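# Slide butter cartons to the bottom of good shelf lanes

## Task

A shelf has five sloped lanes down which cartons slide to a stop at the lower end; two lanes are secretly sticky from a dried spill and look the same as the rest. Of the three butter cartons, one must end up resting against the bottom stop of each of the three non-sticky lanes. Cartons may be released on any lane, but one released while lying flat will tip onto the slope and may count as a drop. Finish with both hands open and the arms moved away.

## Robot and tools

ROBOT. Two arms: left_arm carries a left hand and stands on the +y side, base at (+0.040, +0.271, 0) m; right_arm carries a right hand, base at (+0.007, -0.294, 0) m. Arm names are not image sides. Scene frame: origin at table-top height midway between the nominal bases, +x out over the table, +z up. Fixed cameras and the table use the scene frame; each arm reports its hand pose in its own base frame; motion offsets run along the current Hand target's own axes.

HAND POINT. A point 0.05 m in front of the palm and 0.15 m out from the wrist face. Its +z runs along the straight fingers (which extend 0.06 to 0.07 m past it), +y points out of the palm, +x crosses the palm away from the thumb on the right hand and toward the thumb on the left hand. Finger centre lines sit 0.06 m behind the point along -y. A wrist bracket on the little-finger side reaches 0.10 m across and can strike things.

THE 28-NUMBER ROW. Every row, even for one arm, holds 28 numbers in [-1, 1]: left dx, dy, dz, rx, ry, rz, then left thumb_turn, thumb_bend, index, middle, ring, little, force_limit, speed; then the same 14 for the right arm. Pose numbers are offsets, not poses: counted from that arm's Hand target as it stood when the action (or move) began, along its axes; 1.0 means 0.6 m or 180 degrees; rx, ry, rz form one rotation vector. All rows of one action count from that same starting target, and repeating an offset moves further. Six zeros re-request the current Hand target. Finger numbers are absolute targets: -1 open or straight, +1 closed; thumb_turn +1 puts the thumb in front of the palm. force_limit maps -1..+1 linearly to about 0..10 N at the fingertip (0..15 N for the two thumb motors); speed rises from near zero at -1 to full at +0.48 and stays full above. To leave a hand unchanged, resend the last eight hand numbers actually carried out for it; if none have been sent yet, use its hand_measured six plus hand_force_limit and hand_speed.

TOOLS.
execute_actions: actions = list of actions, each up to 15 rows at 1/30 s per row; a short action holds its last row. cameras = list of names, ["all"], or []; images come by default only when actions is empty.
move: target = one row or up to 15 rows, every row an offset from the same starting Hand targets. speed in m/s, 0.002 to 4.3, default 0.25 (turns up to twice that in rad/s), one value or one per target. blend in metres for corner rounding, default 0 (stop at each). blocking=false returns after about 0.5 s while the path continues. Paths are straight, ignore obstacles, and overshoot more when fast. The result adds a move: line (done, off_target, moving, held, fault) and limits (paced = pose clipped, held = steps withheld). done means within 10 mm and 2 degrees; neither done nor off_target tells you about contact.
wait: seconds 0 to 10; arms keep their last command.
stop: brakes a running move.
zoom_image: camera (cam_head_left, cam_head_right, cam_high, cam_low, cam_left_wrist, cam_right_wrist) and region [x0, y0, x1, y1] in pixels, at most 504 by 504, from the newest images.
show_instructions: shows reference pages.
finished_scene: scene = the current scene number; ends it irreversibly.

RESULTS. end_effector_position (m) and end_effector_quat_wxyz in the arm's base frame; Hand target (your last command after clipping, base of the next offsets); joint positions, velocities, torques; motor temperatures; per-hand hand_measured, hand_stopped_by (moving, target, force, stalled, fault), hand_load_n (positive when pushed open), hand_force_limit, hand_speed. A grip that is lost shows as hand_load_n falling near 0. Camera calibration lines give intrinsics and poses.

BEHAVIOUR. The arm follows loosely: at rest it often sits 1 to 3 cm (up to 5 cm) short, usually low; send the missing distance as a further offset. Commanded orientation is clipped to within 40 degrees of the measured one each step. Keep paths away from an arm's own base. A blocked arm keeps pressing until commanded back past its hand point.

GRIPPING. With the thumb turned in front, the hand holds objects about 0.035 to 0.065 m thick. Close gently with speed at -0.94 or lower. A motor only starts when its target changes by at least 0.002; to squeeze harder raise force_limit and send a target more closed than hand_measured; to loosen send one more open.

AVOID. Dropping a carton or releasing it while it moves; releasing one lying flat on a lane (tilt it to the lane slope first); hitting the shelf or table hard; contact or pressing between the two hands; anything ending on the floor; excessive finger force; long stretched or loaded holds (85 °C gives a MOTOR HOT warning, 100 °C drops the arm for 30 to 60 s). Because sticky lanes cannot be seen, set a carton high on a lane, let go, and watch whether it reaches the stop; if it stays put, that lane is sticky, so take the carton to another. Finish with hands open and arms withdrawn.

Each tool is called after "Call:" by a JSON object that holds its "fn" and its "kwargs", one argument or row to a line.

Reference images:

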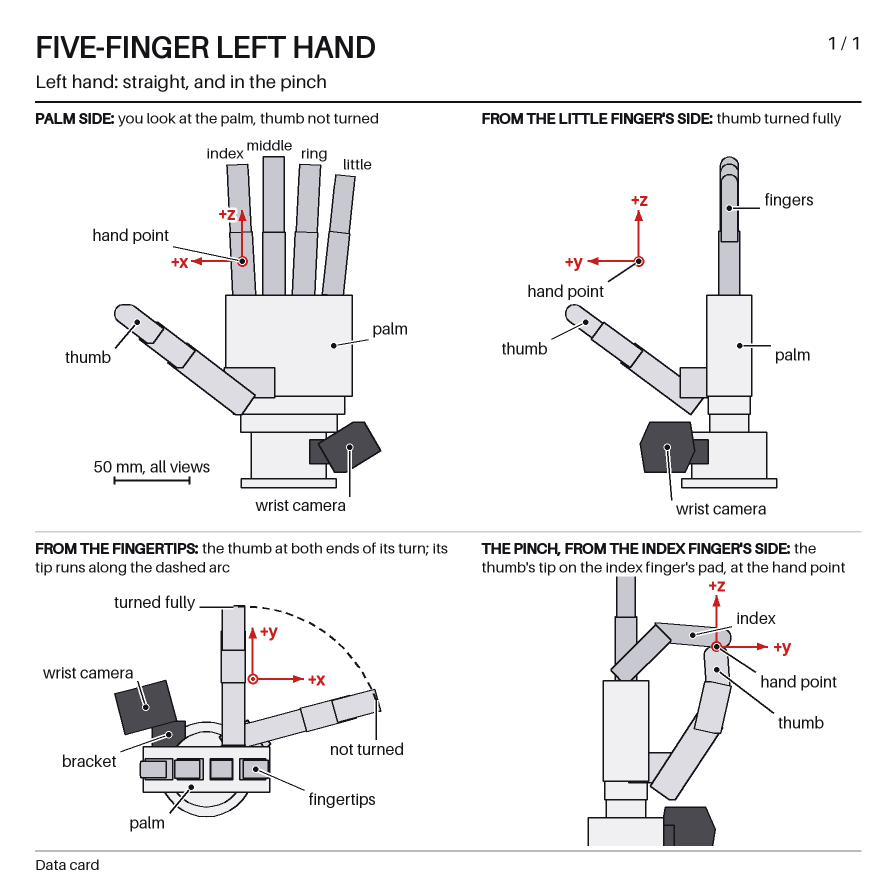

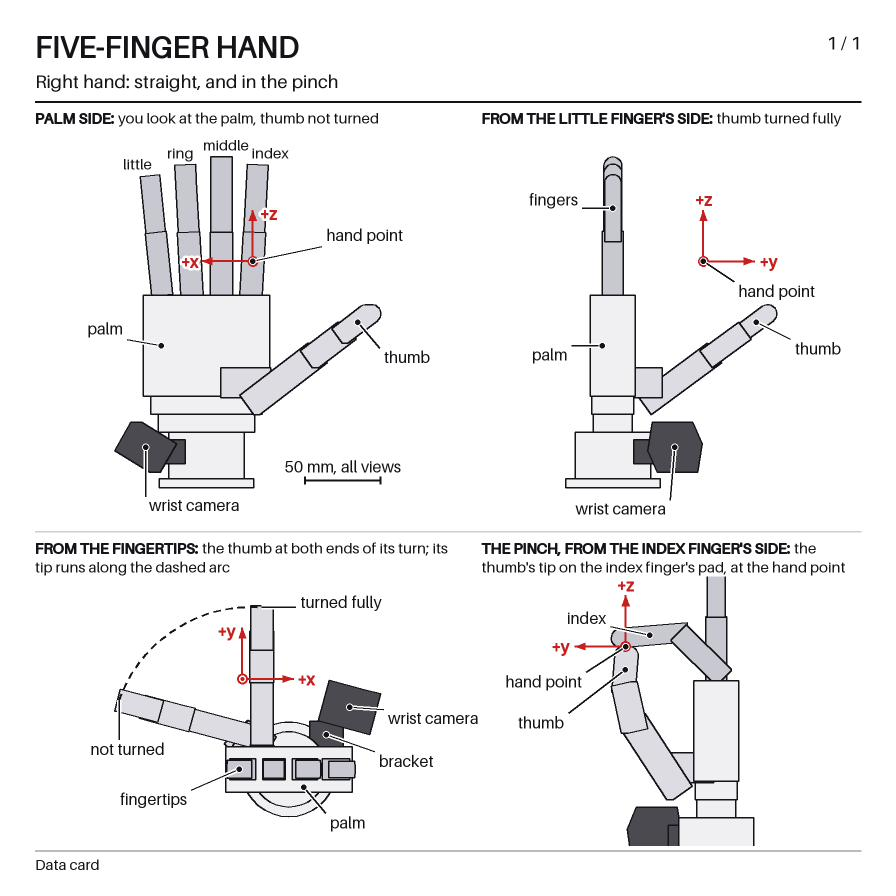

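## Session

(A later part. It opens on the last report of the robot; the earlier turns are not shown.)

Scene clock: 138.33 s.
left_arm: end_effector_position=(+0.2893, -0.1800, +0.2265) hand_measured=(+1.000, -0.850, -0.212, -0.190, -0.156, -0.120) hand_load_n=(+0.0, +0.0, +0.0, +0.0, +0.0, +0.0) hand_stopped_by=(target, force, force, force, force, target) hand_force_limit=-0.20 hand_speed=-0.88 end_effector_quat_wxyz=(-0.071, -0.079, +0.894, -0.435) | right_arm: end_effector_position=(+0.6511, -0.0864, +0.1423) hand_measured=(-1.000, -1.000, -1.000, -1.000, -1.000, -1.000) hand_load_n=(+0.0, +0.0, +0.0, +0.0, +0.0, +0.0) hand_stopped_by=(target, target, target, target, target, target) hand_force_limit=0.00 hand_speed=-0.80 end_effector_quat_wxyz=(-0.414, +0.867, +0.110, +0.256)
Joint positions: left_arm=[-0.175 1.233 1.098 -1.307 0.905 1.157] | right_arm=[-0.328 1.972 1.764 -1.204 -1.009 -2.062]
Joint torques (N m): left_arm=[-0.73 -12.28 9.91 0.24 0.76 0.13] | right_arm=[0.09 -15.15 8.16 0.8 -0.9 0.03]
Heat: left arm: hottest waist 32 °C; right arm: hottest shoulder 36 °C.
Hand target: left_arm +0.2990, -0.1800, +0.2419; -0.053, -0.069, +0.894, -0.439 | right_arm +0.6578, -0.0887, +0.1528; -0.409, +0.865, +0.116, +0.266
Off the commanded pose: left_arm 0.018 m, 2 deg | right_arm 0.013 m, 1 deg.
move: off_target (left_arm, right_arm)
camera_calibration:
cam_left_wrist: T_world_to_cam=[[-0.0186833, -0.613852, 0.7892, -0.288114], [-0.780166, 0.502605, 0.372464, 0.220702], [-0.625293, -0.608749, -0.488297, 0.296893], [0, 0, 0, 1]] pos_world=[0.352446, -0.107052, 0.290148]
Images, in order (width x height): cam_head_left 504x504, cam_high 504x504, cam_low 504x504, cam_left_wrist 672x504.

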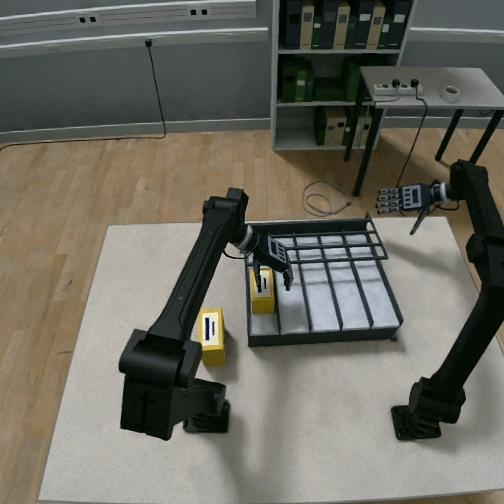

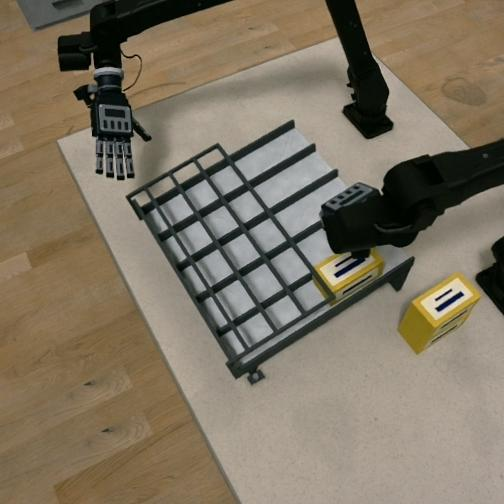

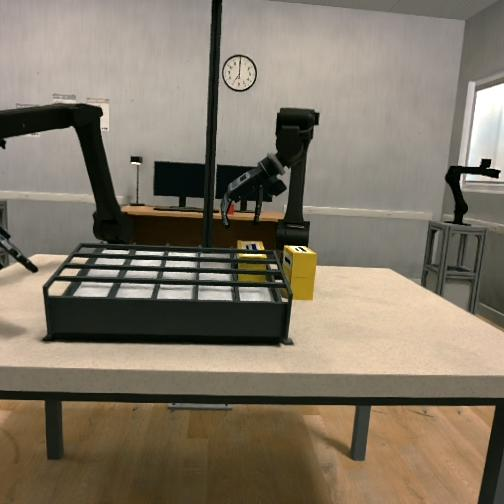

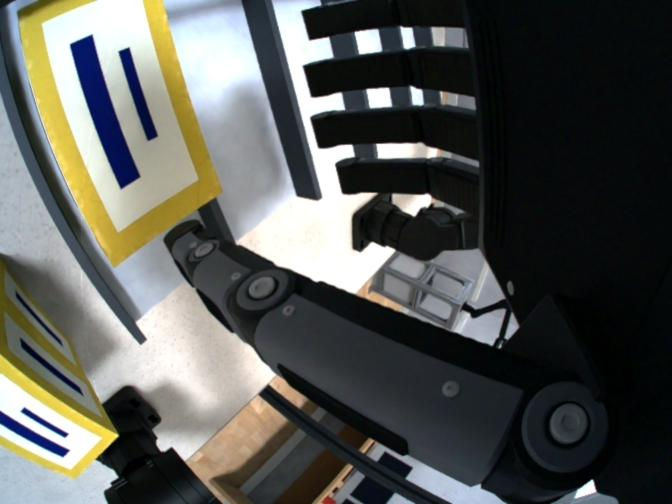

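Call:
{"fn": "move", "kwargs": {
  "target": [
    [-0.0485,0.0672,-0.0167,0,0,0,1,-1,-0.6,-0.6,-0.6,-0.6,0,0,0,0,0,0,0,0,-1,-1,-1,-1,-1,-1,0,-0.8],
    [-0.0623,0.136,0.0372,0,0,0,1,-1,-0.6,-0.6,-0.6,-0.6,0,0,0,0,0,0,0,0,-1,-1,-1,-1,-1,-1,0,-0.8]
  ],
  "speed": 0.12,
  "cameras": ["cam_low","cam_head_left","cam_left_wrist","cam_high"]
}}

Call:
{"fn": "zoom_image", "kwargs": {
  "camera": "cam_head_left",
  "region": [200, 200, 340, 360]
}}

Call:
{"fn": "zoom_image", "kwargs": {
  "camera": "cam_low",
  "region": [150, 180, 310, 340]
}}

Scene clock: 144.60 s.
left_arm: end_effector_position=(+0.3176, -0.1469, +0.1661) hand_measured=(+1.000, -1.000, -0.600, -0.600, -0.600, -0.600) hand_load_n=(+0.0, +0.0, +0.0, +0.0, +0.0, +0.0) hand_stopped_by=(target, target, target, target, target, target) hand_force_limit=0.00 hand_speed=0.00 end_effector_quat_wxyz=(-0.052, -0.070, +0.894, -0.439) | right_arm: end_effector_position=(+0.6511, -0.0864, +0.1423) hand_measured=(-1.000, -1.000, -1.000, -1.000, -1.000, -1.000) hand_load_n=(+0.0, +0.0, +0.0, +0.0, +0.0, +0.0) hand_stopped_by=(target, target, target, target, target, target) hand_force_limit=0.00 hand_speed=-0.80 end_effector_quat_wxyz=(-0.414, +0.867, +0.110, +0.256)
Joint positions: left_arm=[-0.072 1.33 1.027 -1.224 0.916 1.321] | right_arm=[-0.328 1.972 1.764 -1.204 -1.009 -2.062]
Joint torques (N m): left_arm=[-0.79 -11.4 6.91 0.77 0.78 0.17] | right_arm=[0.03 -15.15 8.06 0.81 -0.9 0.06]
Heat: left arm: hottest waist 32 °C; right arm: hottest shoulder 36 °C.
Hand target: left_arm +0.3211, -0.1454, +0.1589; -0.053, -0.069, +0.894, -0.439 | right_arm +0.6578, -0.0887, +0.1528; -0.409, +0.865, +0.116, +0.266
Off the commanded pose: left_arm 0.008 m, 0 deg | right_arm 0.013 m, 1 deg.
move: off_target (right_arm)
camera_calibration:
cam_left_wrist: T_world_to_cam=[[-0.051907, -0.608396, 0.791934, -0.208791], [-0.796425, 0.503653, 0.334726, 0.260197], [-0.602506, -0.613341, -0.510685, 0.301038], [0, 0, 0, 1]] pos_world=[0.377767, -0.0734377, 0.231989]
Images, in order (width x height): cam_head_left 504x504, cam_high 504x504, cam_low 504x504, cam_left_wrist 672x504.

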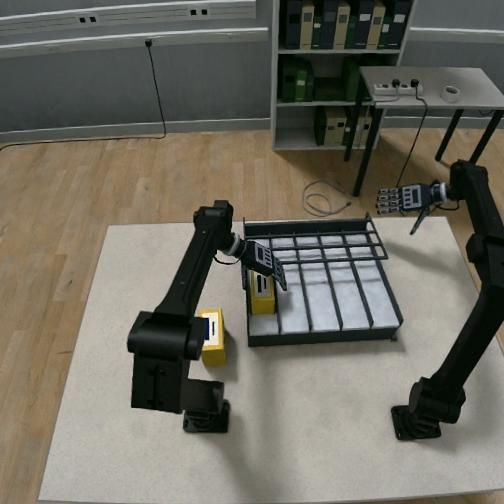

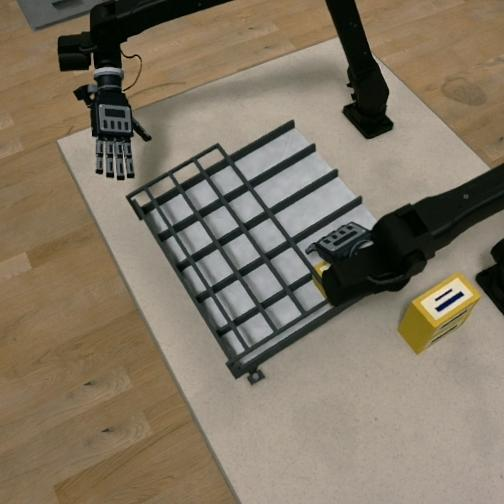

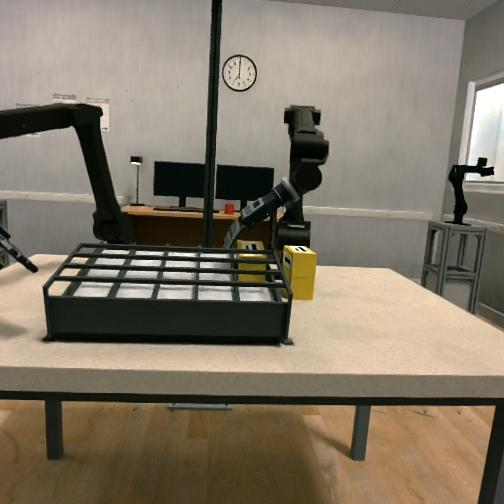

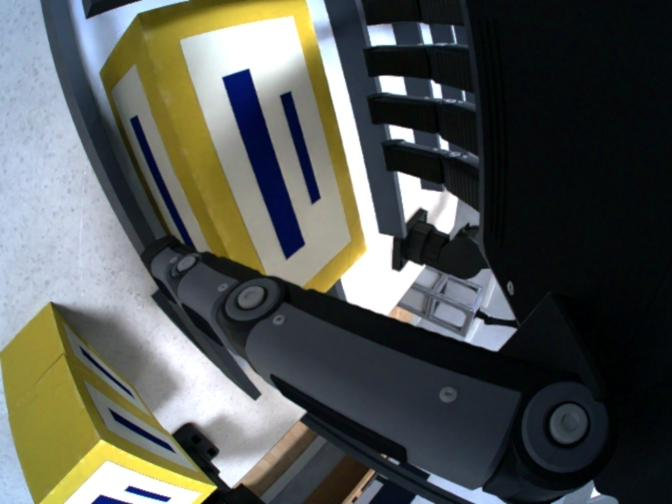

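Scaled by 3.150.

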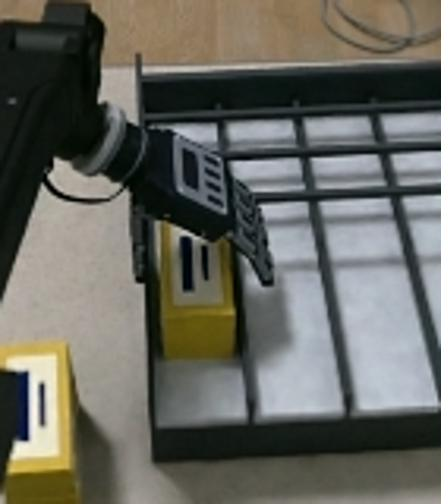

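Scaled by 3.150.

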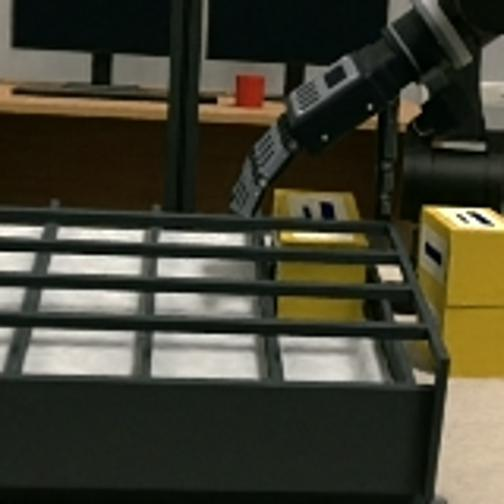

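Call:
{"fn": "move", "kwargs": {
  "target": [
    [-0.0065,0.0324,0.0253,0,0,0,1,-1,-0.6,-0.6,-0.6,-0.6,0,0,0,0,0,0,0,0,-1,-1,-1,-1,-1,-1,0,-0.8],
    [-0.0065,0.0324,0.0253,0,0,0,1,-0.7,-0.1,-0.1,-0.1,-0.1,0.2,-0.85,0,0,0,0,0,0,-1,-1,-1,-1,-1,-1,0,-0.8]
  ],
  "speed": 0.08,
  "cameras": ["cam_left_wrist"]
}}

Scene clock: 148.10 s.
left_arm: end_effector_position=(+0.3197, -0.1484, +0.1427) hand_measured=(+1.000, -0.802, -0.172, -0.200, -0.172, -0.130) hand_load_n=(+6.0, +15.5, +5.5, +0.0, +4.5, +6.0) hand_stopped_by=(target, force, force, force, force, force) hand_force_limit=0.20 hand_speed=-0.85 end_effector_quat_wxyz=(-0.048, -0.067, +0.893, -0.443) | right_arm: end_effector_position=(+0.6511, -0.0864, +0.1423) hand_measured=(-1.000, -1.000, -1.000, -1.000, -1.000, -1.000) hand_load_n=(-0.5, +0.0, +0.0, +0.0, +0.0, +0.0) hand_stopped_by=(target, target, target, target, target, target) hand_force_limit=0.00 hand_speed=-0.80 end_effector_quat_wxyz=(-0.414, +0.867, +0.110, +0.256)
Joint positions: left_arm=[-0.073 1.353 0.982 -1.148 0.922 1.322] | right_arm=[-0.328 1.972 1.764 -1.204 -1.009 -2.062]
Joint torques (N m): left_arm=[-0.73 -11.4 6.57 0.62 0.56 0.15] | right_arm=[0.32 -15.38 8.18 0.84 -0.91 0.04]
Heat: left arm: hottest waist 32 °C; right arm: hottest shoulder 36 °C.
Hand target: left_arm +0.3211, -0.1455, +0.1339; -0.053, -0.069, +0.894, -0.439 | right_arm +0.6578, -0.0887, +0.1528; -0.409, +0.865, +0.116, +0.266
Off the commanded pose: left_arm 0.009 m, 1 deg | right_arm 0.013 m, 1 deg.
move: off_target (right_arm)
camera_calibration:
cam_left_wrist: T_world_to_cam=[[-0.0605099, -0.602633, 0.795721, -0.188001], [-0.798351, 0.507723, 0.32381, 0.273274], [-0.599145, -0.615671, -0.511835, 0.288169], [0, 0, 0, 1]] pos_world=[0.379448, -0.0746259, 0.208603]
Images, in order (width x height): cam_left_wrist 672x504.

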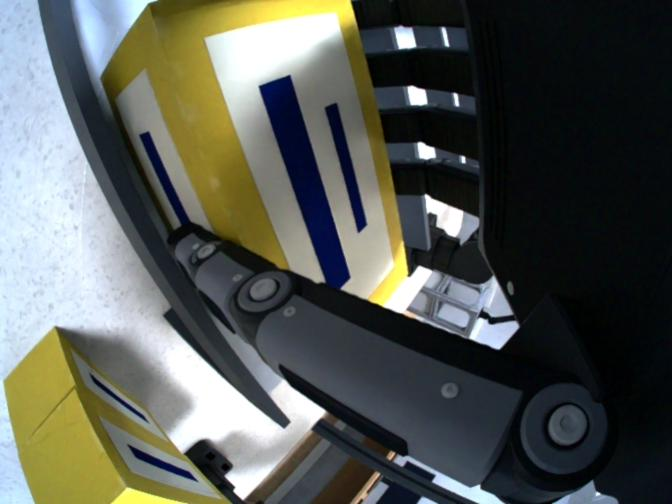

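Call:
{"fn": "move", "kwargs": {
  "target": [0.0235,-0.1168,-0.0912,0,0,0,1,-0.7,-0.1,-0.1,-0.1,-0.1,0.2,-0.85,0,0,0,0,0,0,-1,-1,-1,-1,-1,-1,0,-0.8],
  "speed": 0.12,
  "cameras": ["cam_left_wrist","cam_low"]
}}

Scene clock: 150.17 s.
left_arm: end_effector_position=(+0.3060, -0.1441, +0.1956) hand_measured=(+1.000, -0.802, -0.172, -0.200, -0.172, -0.130) hand_load_n=(+6.0, +16.0, +5.5, +0.0, +3.5, +5.5) hand_stopped_by=(target, force, force, force, force, force) hand_force_limit=0.20 hand_speed=-0.85 end_effector_quat_wxyz=(-0.083, -0.080, +0.896, -0.429) | right_arm: end_effector_position=(+0.6511, -0.0864, +0.1423) hand_measured=(-1.000, -1.000, -1.000, -1.000, -1.000, -1.000) hand_load_n=(+0.0, +0.0, +0.0, +0.0, +0.0, +0.0) hand_stopped_by=(target, target, target, target, target, target) hand_force_limit=0.00 hand_speed=-0.80 end_effector_quat_wxyz=(-0.414, +0.867, +0.110, +0.256)
Joint positions: left_arm=[-0.073 1.325 1.098 -1.378 0.905 1.336] | right_arm=[-0.328 1.972 1.764 -1.204 -1.009 -2.062]
Joint torques (N m): left_arm=[-0.85 -15.03 11.14 -0.24 1.17 0.03] | right_arm=[0.21 -15.21 8.09 0.8 -0.89 0.05]
Heat: left arm: hottest waist 32 °C; right arm: hottest shoulder 36 °C.
Hand target: left_arm +0.3211, -0.1455, +0.2240; -0.053, -0.069, +0.894, -0.439 | right_arm +0.6578, -0.0887, +0.1528; -0.409, +0.865, +0.116, +0.266
Off the commanded pose: left_arm 0.032 m, 4 deg | right_arm 0.013 m, 1 deg.
move: off_target (left_arm, right_arm)
camera_calibration:
cam_left_wrist: T_world_to_cam=[[-0.00672015, -0.620592, 0.784105, -0.245067], [-0.767559, 0.50579, 0.393737, 0.219592], [-0.640943, -0.599201, -0.47974, 0.318555], [0, 0, 0, 1]] pos_world=[0.371078, -0.0722754, 0.25852]
Images, in order (width x height): cam_low 504x504, cam_left_wrist 672x504.

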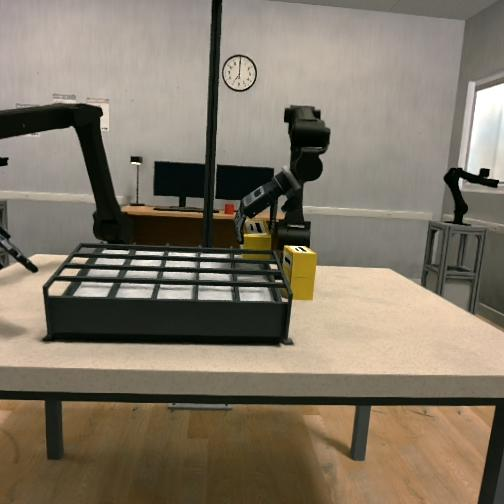

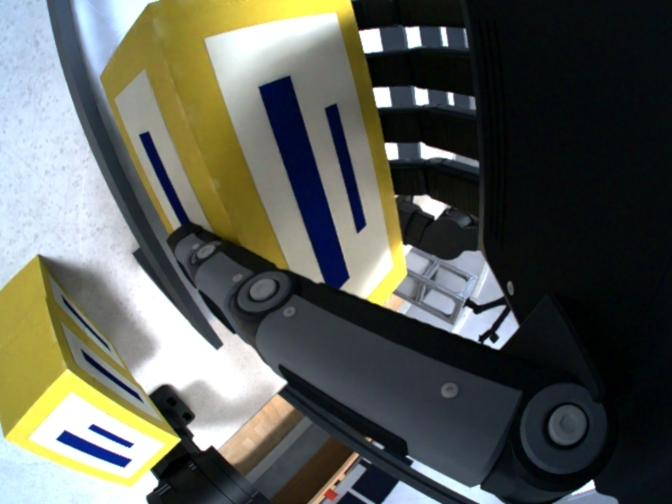

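Call:
{"fn": "move", "kwargs": {
  "target": [0.0028,-0.1048,0.1075,0,0,0,1,-0.7,-0.1,-0.1,-0.1,-0.1,0.2,-0.85,0,0,0,0,0,0,-1,-1,-1,-1,-1,-1,0,-0.8],
  "speed": 0.12,
  "cameras": ["cam_left_wrist","cam_low","cam_head_left"]
}}

Call:
{"fn": "zoom_image", "kwargs": {
  "camera": "cam_head_left",
  "region": [220, 200, 360, 360]
}}

Call:
{"fn": "zoom_image", "kwargs": {
  "camera": "cam_low",
  "region": [150, 180, 310, 340]
}}

Scene clock: 153.17 s.
left_arm: end_effector_position=(+0.3113, -0.2244, +0.2022) hand_measured=(+1.000, -0.802, -0.172, -0.200, -0.172, -0.130) hand_load_n=(+6.0, +16.0, +6.0, +0.0, +3.5, +5.5) hand_stopped_by=(target, force, force, force, force, force) hand_force_limit=0.20 hand_speed=-0.85 end_effector_quat_wxyz=(-0.082, -0.079, +0.899, -0.422) | right_arm: end_effector_position=(+0.6511, -0.0864, +0.1423) hand_measured=(-1.000, -1.000, -1.000, -1.000, -1.000, -1.000) hand_load_n=(+0.0, +0.0, -0.5, +0.0, +0.0, +0.0) hand_stopped_by=(target, target, target, target, target, target) hand_force_limit=0.00 hand_speed=-0.80 end_effector_quat_wxyz=(-0.414, +0.867, +0.110, +0.256)
Joint positions: left_arm=[-0.289 1.325 1.116 -1.139 0.868 1.004] | right_arm=[-0.328 1.972 1.764 -1.204 -1.009 -2.062]
Joint torques (N m): left_arm=[-1.61 -15.27 11.67 1.1 1.09 -0.19] | right_arm=[0.44 -14.86 8.16 0.87 -0.89 0.05]
Heat: left arm: hottest waist 32 °C; right arm: hottest shoulder 36 °C.
Hand target: left_arm +0.3280, -0.2347, +0.2340; -0.053, -0.069, +0.894, -0.439 | right_arm +0.6578, -0.0887, +0.1528; -0.409, +0.865, +0.116, +0.266
Off the commanded pose: left_arm 0.037 m, 4 deg | right_arm 0.013 m, 1 deg.
move: off_target (left_arm, right_arm)
camera_calibration:
cam_left_wrist: T_world_to_cam=[[-0.010864, -0.633177, 0.77393, -0.299541], [-0.766722, 0.50211, 0.400029, 0.259356], [-0.641888, -0.589043, -0.490926, 0.281779], [0, 0, 0, 1]] pos_world=[0.37647, -0.153908, 0.266406]
Images, in order (width x height): cam_head_left 504x504, cam_low 504x504, cam_left_wrist 672x504.

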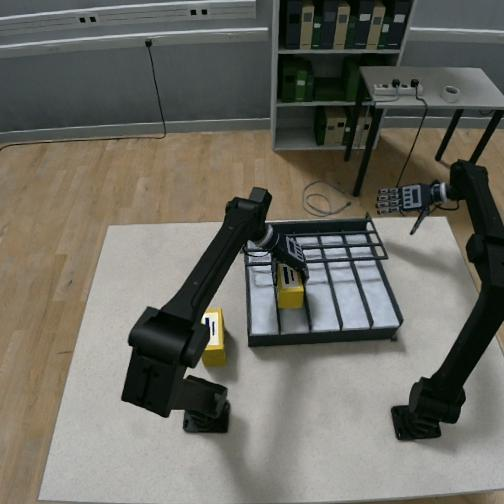

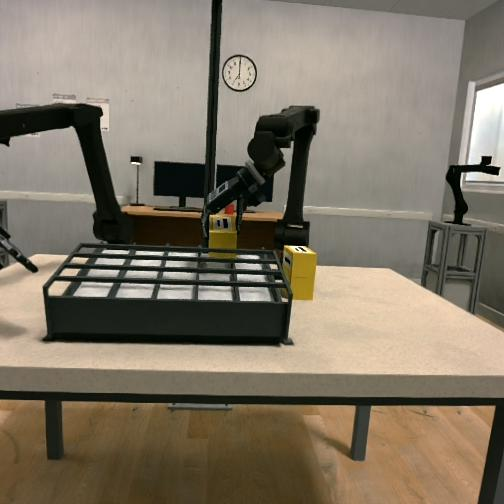

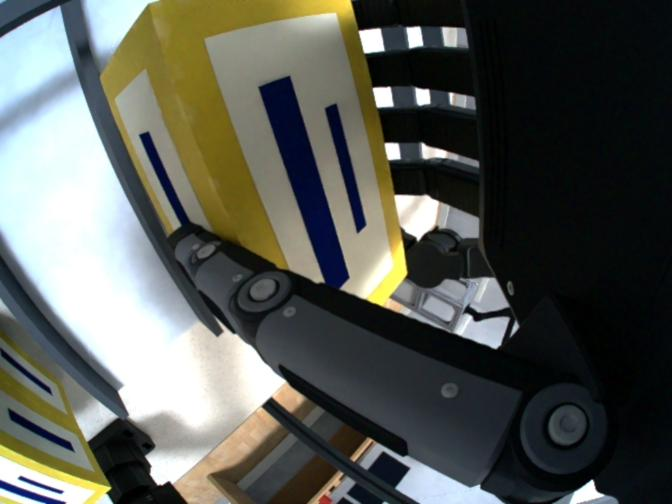

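Scaled by 3.150.

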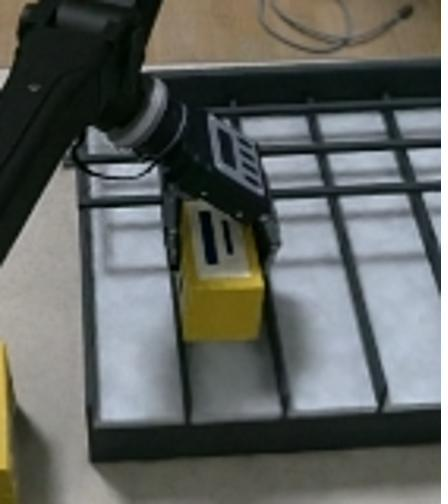

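Scaled by 3.150.

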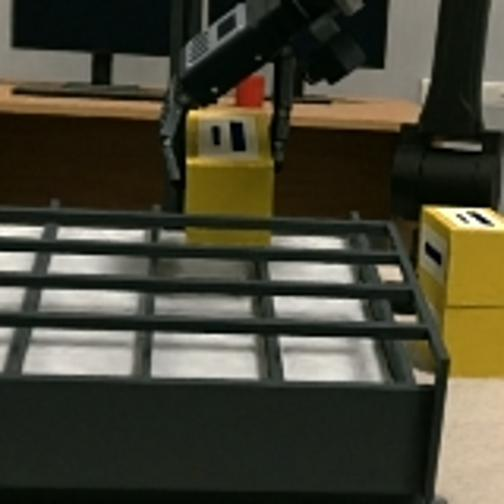

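Call:
{"fn": "move", "kwargs": {
  "target": [-0.0022,0.0988,0.1033,0,0,0,1,-0.7,-0.1,-0.1,-0.1,-0.1,0.2,-0.85,0,0,0,0,0,0,-1,-1,-1,-1,-1,-1,0,-0.8],
  "speed": 0.1,
  "cameras": ["cam_left_wrist","cam_low","cam_head_left"]
}}

Call:
{"fn": "zoom_image", "kwargs": {
  "camera": "cam_head_left",
  "region": [220, 200, 360, 360]
}}

Call:
{"fn": "zoom_image", "kwargs": {
  "camera": "cam_low",
  "region": [150, 180, 310, 340]
}}

Scene clock: 156.67 s.
left_arm: end_effector_position=(+0.3145, -0.2419, +0.1457) hand_measured=(+1.000, -0.802, -0.172, -0.200, -0.172, -0.130) hand_load_n=(+6.0, +16.0, +5.5, +0.0, +3.5, +5.0) hand_stopped_by=(target, force, force, force, force, force) hand_force_limit=0.20 hand_speed=-0.85 end_effector_quat_wxyz=(-0.053, -0.067, +0.897, -0.433) | right_arm: end_effector_position=(+0.6511, -0.0864, +0.1423) hand_measured=(-1.000, -1.000, -1.000, -1.000, -1.000, -1.000) hand_load_n=(+0.0, +0.0, +0.0, +0.0, +0.0, -0.5) hand_stopped_by=(target, target, target, target, target, target) hand_force_limit=0.00 hand_speed=-0.80 end_effector_quat_wxyz=(-0.414, +0.867, +0.110, +0.256)
Joint positions: left_arm=[-0.33 1.341 0.973 -0.863 0.854 0.937] | right_arm=[-0.328 1.972 1.764 -1.204 -1.009 -2.062]
Joint torques (N m): left_arm=[-1.79 -13.27 7.77 1.39 1.01 -0.14] | right_arm=[0.26 -14.92 8.1 0.76 -0.9 0.04]
Heat: left arm: hottest elbow 33 °C; right arm: hottest shoulder 36 °C.
Hand target: left_arm +0.3171, -0.2480, +0.1500; -0.053, -0.069, +0.894, -0.439 | right_arm +0.6578, -0.0887, +0.1528; -0.409, +0.865, +0.116, +0.266
Off the commanded pose: left_arm 0.008 m, 1 deg | right_arm 0.013 m, 1 deg.
move: off_target (right_arm)
camera_calibration:
cam_left_wrist: T_world_to_cam=[[-0.0578766, -0.618277, 0.783826, -0.249937], [-0.792633, 0.505797, 0.340443, 0.310911], [-0.606945, -0.601583, -0.519341, 0.23591], [0, 0, 0, 1]] pos_world=[0.375157, -0.169869, 0.212578]
Images, in order (width x height): cam_head_left 504x504, cam_low 504x504, cam_left_wrist 672x504.

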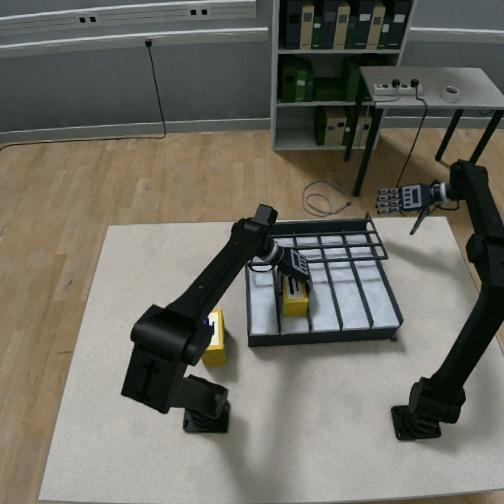

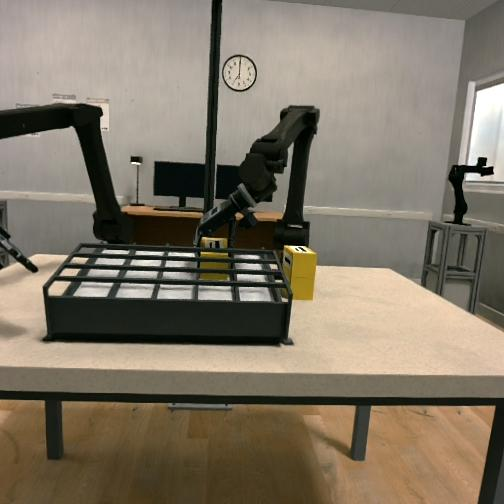

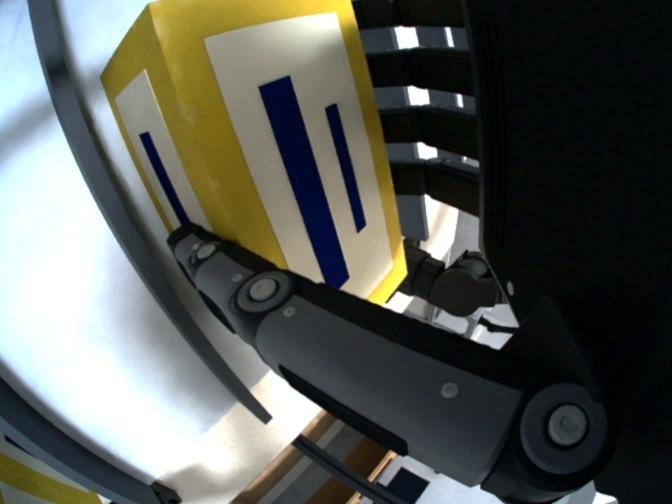

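Scaled by 3.150.

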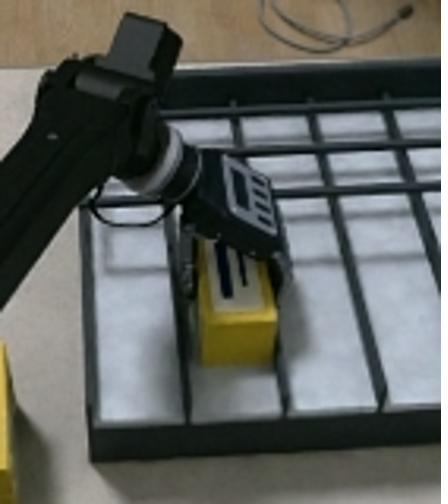

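Scaled by 3.150.

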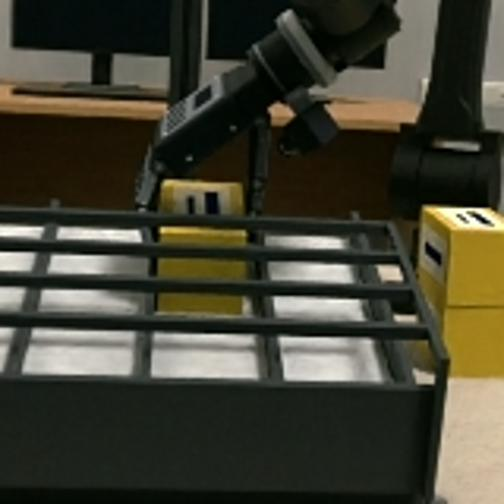

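Call:
{"fn": "move", "kwargs": {
  "target": [-0.0015,0.0121,-0.0159,0,0,0,1,-0.7,-0.1,-0.1,-0.1,-0.1,0.2,-0.85,0,0,0,0,0,0,-1,-1,-1,-1,-1,-1,0,-0.8],
  "speed": 0.1,
  "cameras": ["cam_low","cam_head_left"]
}}

Call:
{"fn": "zoom_image", "kwargs": {
  "camera": "cam_head_left",
  "region": [250, 250, 320, 330]
}}

Call:
{"fn": "zoom_image", "kwargs": {
  "camera": "cam_low",
  "region": [180, 230, 260, 310]
}}

Scene clock: 158.60 s.
left_arm: end_effector_position=(+0.3160, -0.2359, +0.1452) hand_measured=(+1.000, -0.802, -0.172, -0.200, -0.172, -0.130) hand_load_n=(+6.0, +16.0, +6.0, +0.0, +3.5, +5.0) hand_stopped_by=(target, force, force, force, force, force) hand_force_limit=0.20 hand_speed=-0.85 end_effector_quat_wxyz=(-0.052, -0.070, +0.897, -0.434) | right_arm: end_effector_position=(+0.6511, -0.0864, +0.1423) hand_measured=(-1.000, -1.000, -1.000, -1.000, -1.000, -1.000) hand_load_n=(+0.0, +0.0, +0.0, +0.0, +0.0, +0.0) hand_stopped_by=(target, target, target, target, target, target) hand_force_limit=0.00 hand_speed=-0.80 end_effector_quat_wxyz=(-0.414, +0.867, +0.110, +0.256)
Joint positions: left_arm=[-0.313 1.341 0.971 -0.873 0.86 0.952] | right_arm=[-0.328 1.972 1.764 -1.204 -1.009 -2.062]
Joint torques (N m): left_arm=[-0.73 -13.74 7.66 0.43 1.15 0.13] | right_arm=[0.26 -15.38 8.21 0.72 -0.89 0.04]
Heat: left arm: hottest elbow 33 °C; right arm: hottest shoulder 36 °C.
Hand target: left_arm +0.3170, -0.2360, +0.1499; -0.053, -0.069, +0.894, -0.439 | right_arm +0.6578, -0.0887, +0.1528; -0.409, +0.865, +0.116, +0.266
Off the commanded pose: left_arm 0.005 m, 1 deg | right_arm 0.013 m, 1 deg.
move: off_target (right_arm)
Images, in order (width x height): cam_head_left 504x504, cam_low 504x504.

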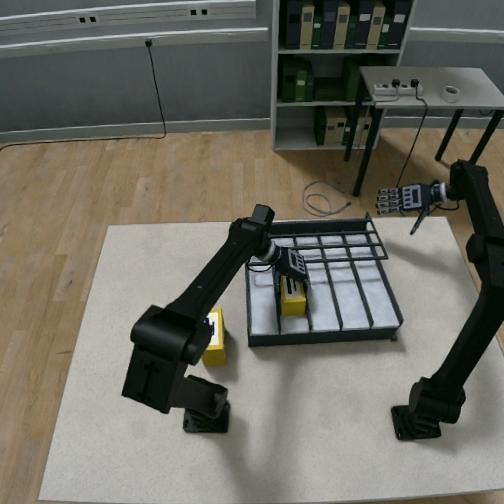

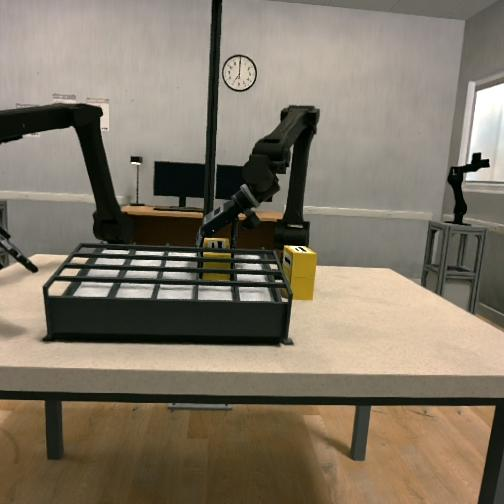

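Scaled by 6.300.

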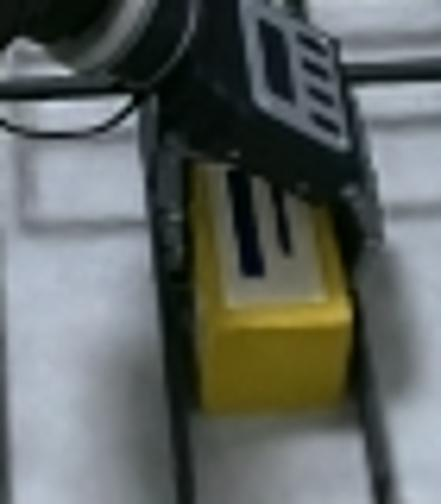

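Scaled by 6.300.

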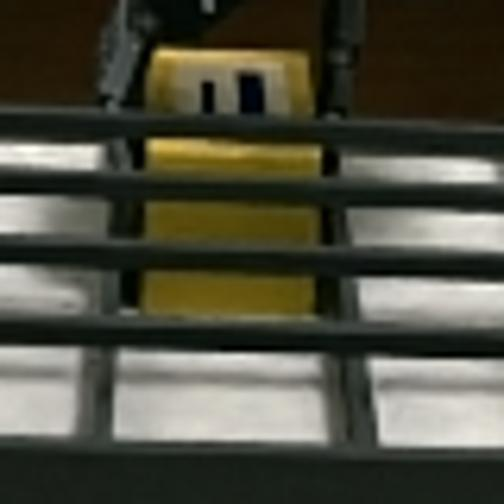

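Call:
{"fn": "move", "kwargs": {
  "target": [
    [-0.0018,0.0091,0.0071,0,0,0,1,-0.7,-0.1,-0.1,-0.1,-0.1,0.2,-0.85,0,0,0,0,0,0,-1,-1,-1,-1,-1,-1,0,-0.8],
    [-0.0018,0.0091,0.0071,0,0,0,1,-1,-0.6,-0.6,-0.6,-0.6,0.2,0,0,0,0,0,0,0,-1,-1,-1,-1,-1,-1,0,-0.8]
  ],
  "speed": 0.05,
  "cameras": ["cam_low","cam_head_left","cam_left_wrist"]
}}

Scene clock: 160.57 s.
left_arm: end_effector_position=(+0.3150, -0.2365, +0.1457) hand_measured=(+1.000, -1.000, -0.600, -0.600, -0.600, -0.600) hand_load_n=(+0.0, +0.0, +0.0, +0.0, +0.0, +0.0) hand_stopped_by=(target, target, target, target, target, target) hand_force_limit=0.20 hand_speed=0.00 end_effector_quat_wxyz=(-0.055, -0.069, +0.894, -0.439) | right_arm: end_effector_position=(+0.6511, -0.0864, +0.1423) hand_measured=(-1.000, -1.000, -1.000, -1.000, -1.000, -1.000) hand_load_n=(+0.0, -0.5, +0.0, +0.0, +0.0, +0.0) hand_stopped_by=(target, target, target, target, target, target) hand_force_limit=0.00 hand_speed=-0.80 end_effector_quat_wxyz=(-0.414, +0.867, +0.110, +0.256)
Joint positions: left_arm=[-0.31 1.341 0.969 -0.873 0.872 0.953] | right_arm=[-0.328 1.972 1.764 -1.204 -1.009 -2.062]
Joint torques (N m): left_arm=[-0.91 -13.04 6.93 1.2 0.75 0.07] | right_arm=[0.26 -14.97 8.18 0.83 -0.91 0.05]
Heat: left arm: hottest elbow 33 °C; right arm: hottest shoulder 36 °C.
Hand target: left_arm +0.3170, -0.2360, +0.1430; -0.053, -0.069, +0.894, -0.439 | right_arm +0.6578, -0.0887, +0.1528; -0.409, +0.865, +0.116, +0.266
Off the commanded pose: left_arm 0.003 m, 0 deg | right_arm 0.013 m, 1 deg.
move: off_target (right_arm)
camera_calibration:
cam_left_wrist: T_world_to_cam=[[-0.0515098, -0.609043, 0.791463, -0.247492], [-0.792706, 0.506967, 0.338528, 0.309176], [-0.607424, -0.60996, -0.508906, 0.236133], [0, 0, 0, 1]] pos_world=[0.37577, -0.163443, 0.211385]
Images, in order (width x height): cam_head_left 504x504, cam_low 504x504, cam_left_wrist 672x504.

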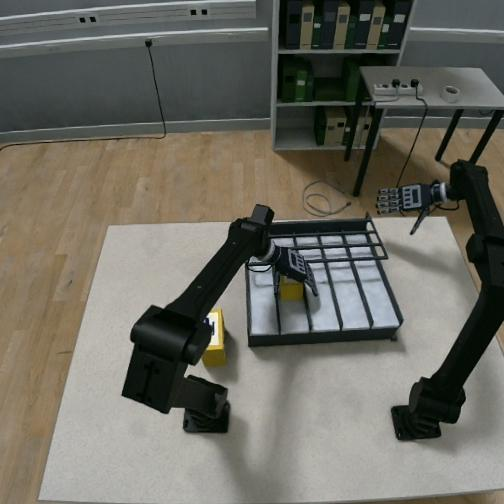

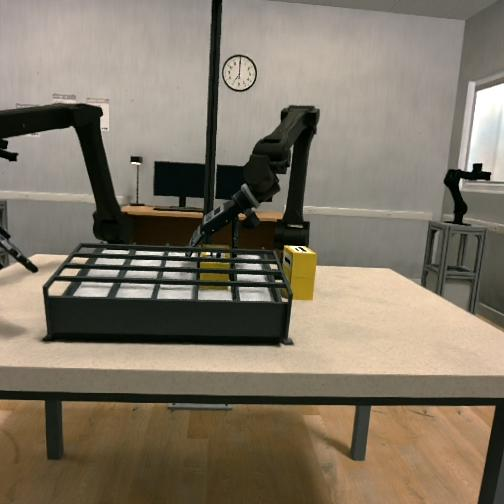

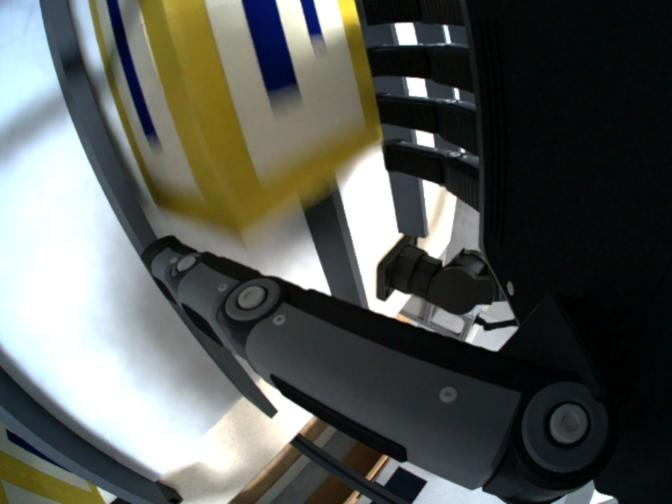

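Call:
{"fn": "move", "kwargs": {
  "target": [
    [0.0287,-0.1427,-0.1115,0,0,0,1,-1,-0.6,-0.6,-0.6,-0.6,0,0,0,0,0,0,0,0,-1,-1,-1,-1,-1,-1,0,-0.8],
    [0.218,0.1133,-0.4098,0.0030,-0.0459,0.0276,1,-1,-0.6,-0.6,-0.6,-0.6,0,0,0,0,0,0,0,0,-1,-1,-1,-1,-1,-1,0,-0.8]
  ],
  "speed": [0.15, 0.3],
  "blend": [0.03, 0],
  "cameras": ["all"]
}}

Scene clock: 166.70 s.
left_arm: end_effector_position=(+0.1866, -0.0127, +0.2575) hand_measured=(+1.000, -1.000, -0.600, -0.600, -0.600, -0.600) hand_load_n=(+0.0, +0.0, +0.0, +0.0, +0.0, +0.0) hand_stopped_by=(target, target, target, target, target, target) hand_force_limit=0.00 hand_speed=0.00 end_effector_quat_wxyz=(+0.114, -0.124, +0.926, -0.337) | right_arm: end_effector_position=(+0.6511, -0.0864, +0.1423) hand_measured=(-1.000, -1.000, -1.000, -1.000, -1.000, -1.000) hand_load_n=(+0.0, +0.0, +0.0, +0.0, +0.0, +0.0) hand_stopped_by=(target, target, target, target, target, target) hand_force_limit=0.00 hand_speed=-0.80 end_effector_quat_wxyz=(-0.414, +0.867, +0.110, +0.256)
Joint positions: left_arm=[0.387 0.783 0.977 -1.701 0.725 1.668] | right_arm=[-0.328 1.972 1.764 -1.204 -1.009 -2.062]
Joint torques (N m): left_arm=[-0.79 -4.19 7.64 0.2 0.54 0.2] | right_arm=[0.21 -15.44 8.16 0.8 -0.9 0.04]
Heat: left arm: hottest elbow 33 °C; right arm: hottest shoulder 36 °C.
Hand target: left_arm +0.1850, -0.0101, +0.2600; +0.031, -0.062, +0.896, -0.439 | right_arm +0.6578, -0.0887, +0.1528; -0.409, +0.865, +0.116, +0.266
Off the commanded pose: left_arm 0.004 m, 17 deg | right_arm 0.013 m, 1 deg.
joint sent to its limit (left arm) — joint 4 (wrist pitch), lower limit. The joint targets are off in orientation, not in position.
move: off_target (left_arm, right_arm)
camera_calibration:
cam_left_wrist: T_world_to_cam=[[-0.06019, -0.79281, 0.60649, -0.159273], [-0.948598, 0.234556, 0.212472, 0.11413], [-0.310706, -0.562526, -0.766176, 0.363022], [0, 0, 0, 1]] pos_world=[0.21147, 0.0511665, 0.350486]

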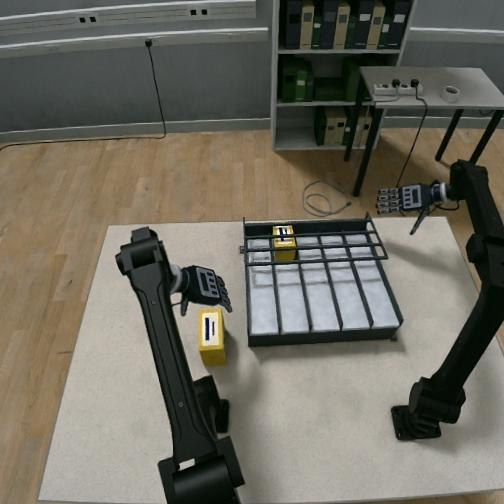

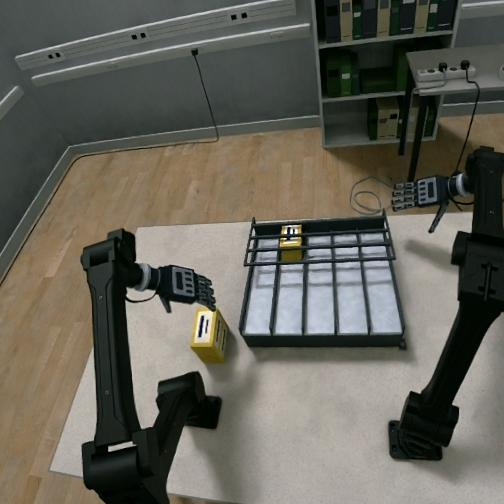

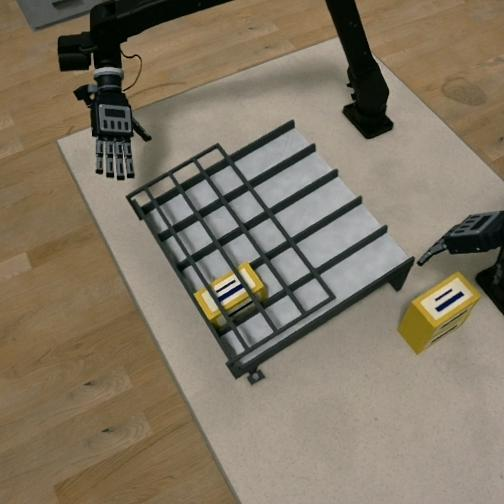

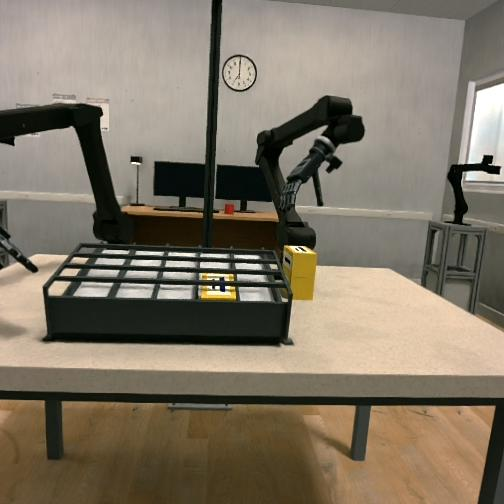

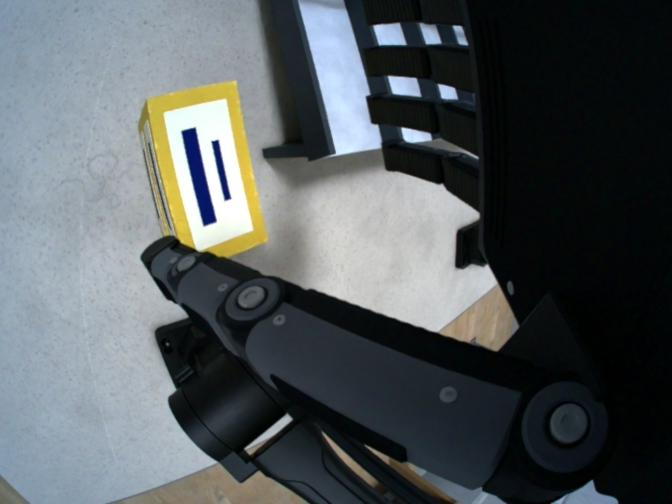

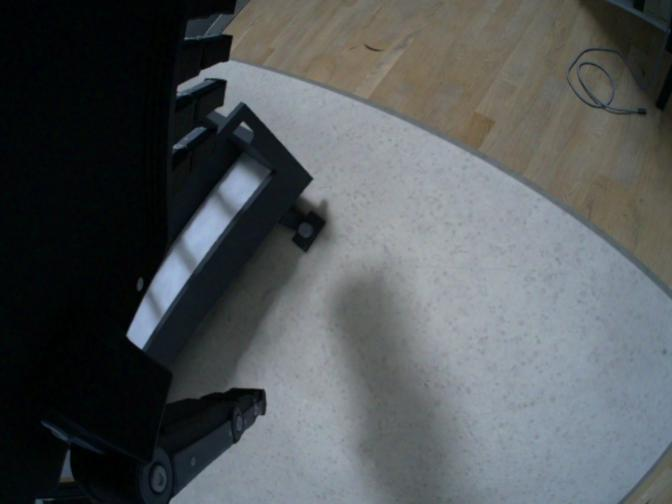

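Call:
{"fn": "zoom_image", "kwargs": {
  "camera": "cam_left_wrist",
  "region": [110, 60, 330, 270]
}}

Scaled by 2.291 from the camera's 672x504 image, which has a finer 960x720 frame.

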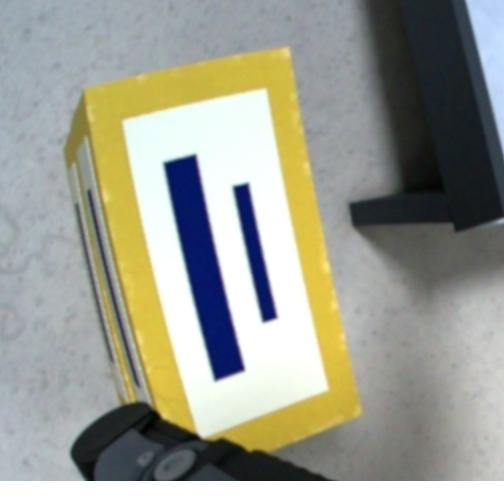

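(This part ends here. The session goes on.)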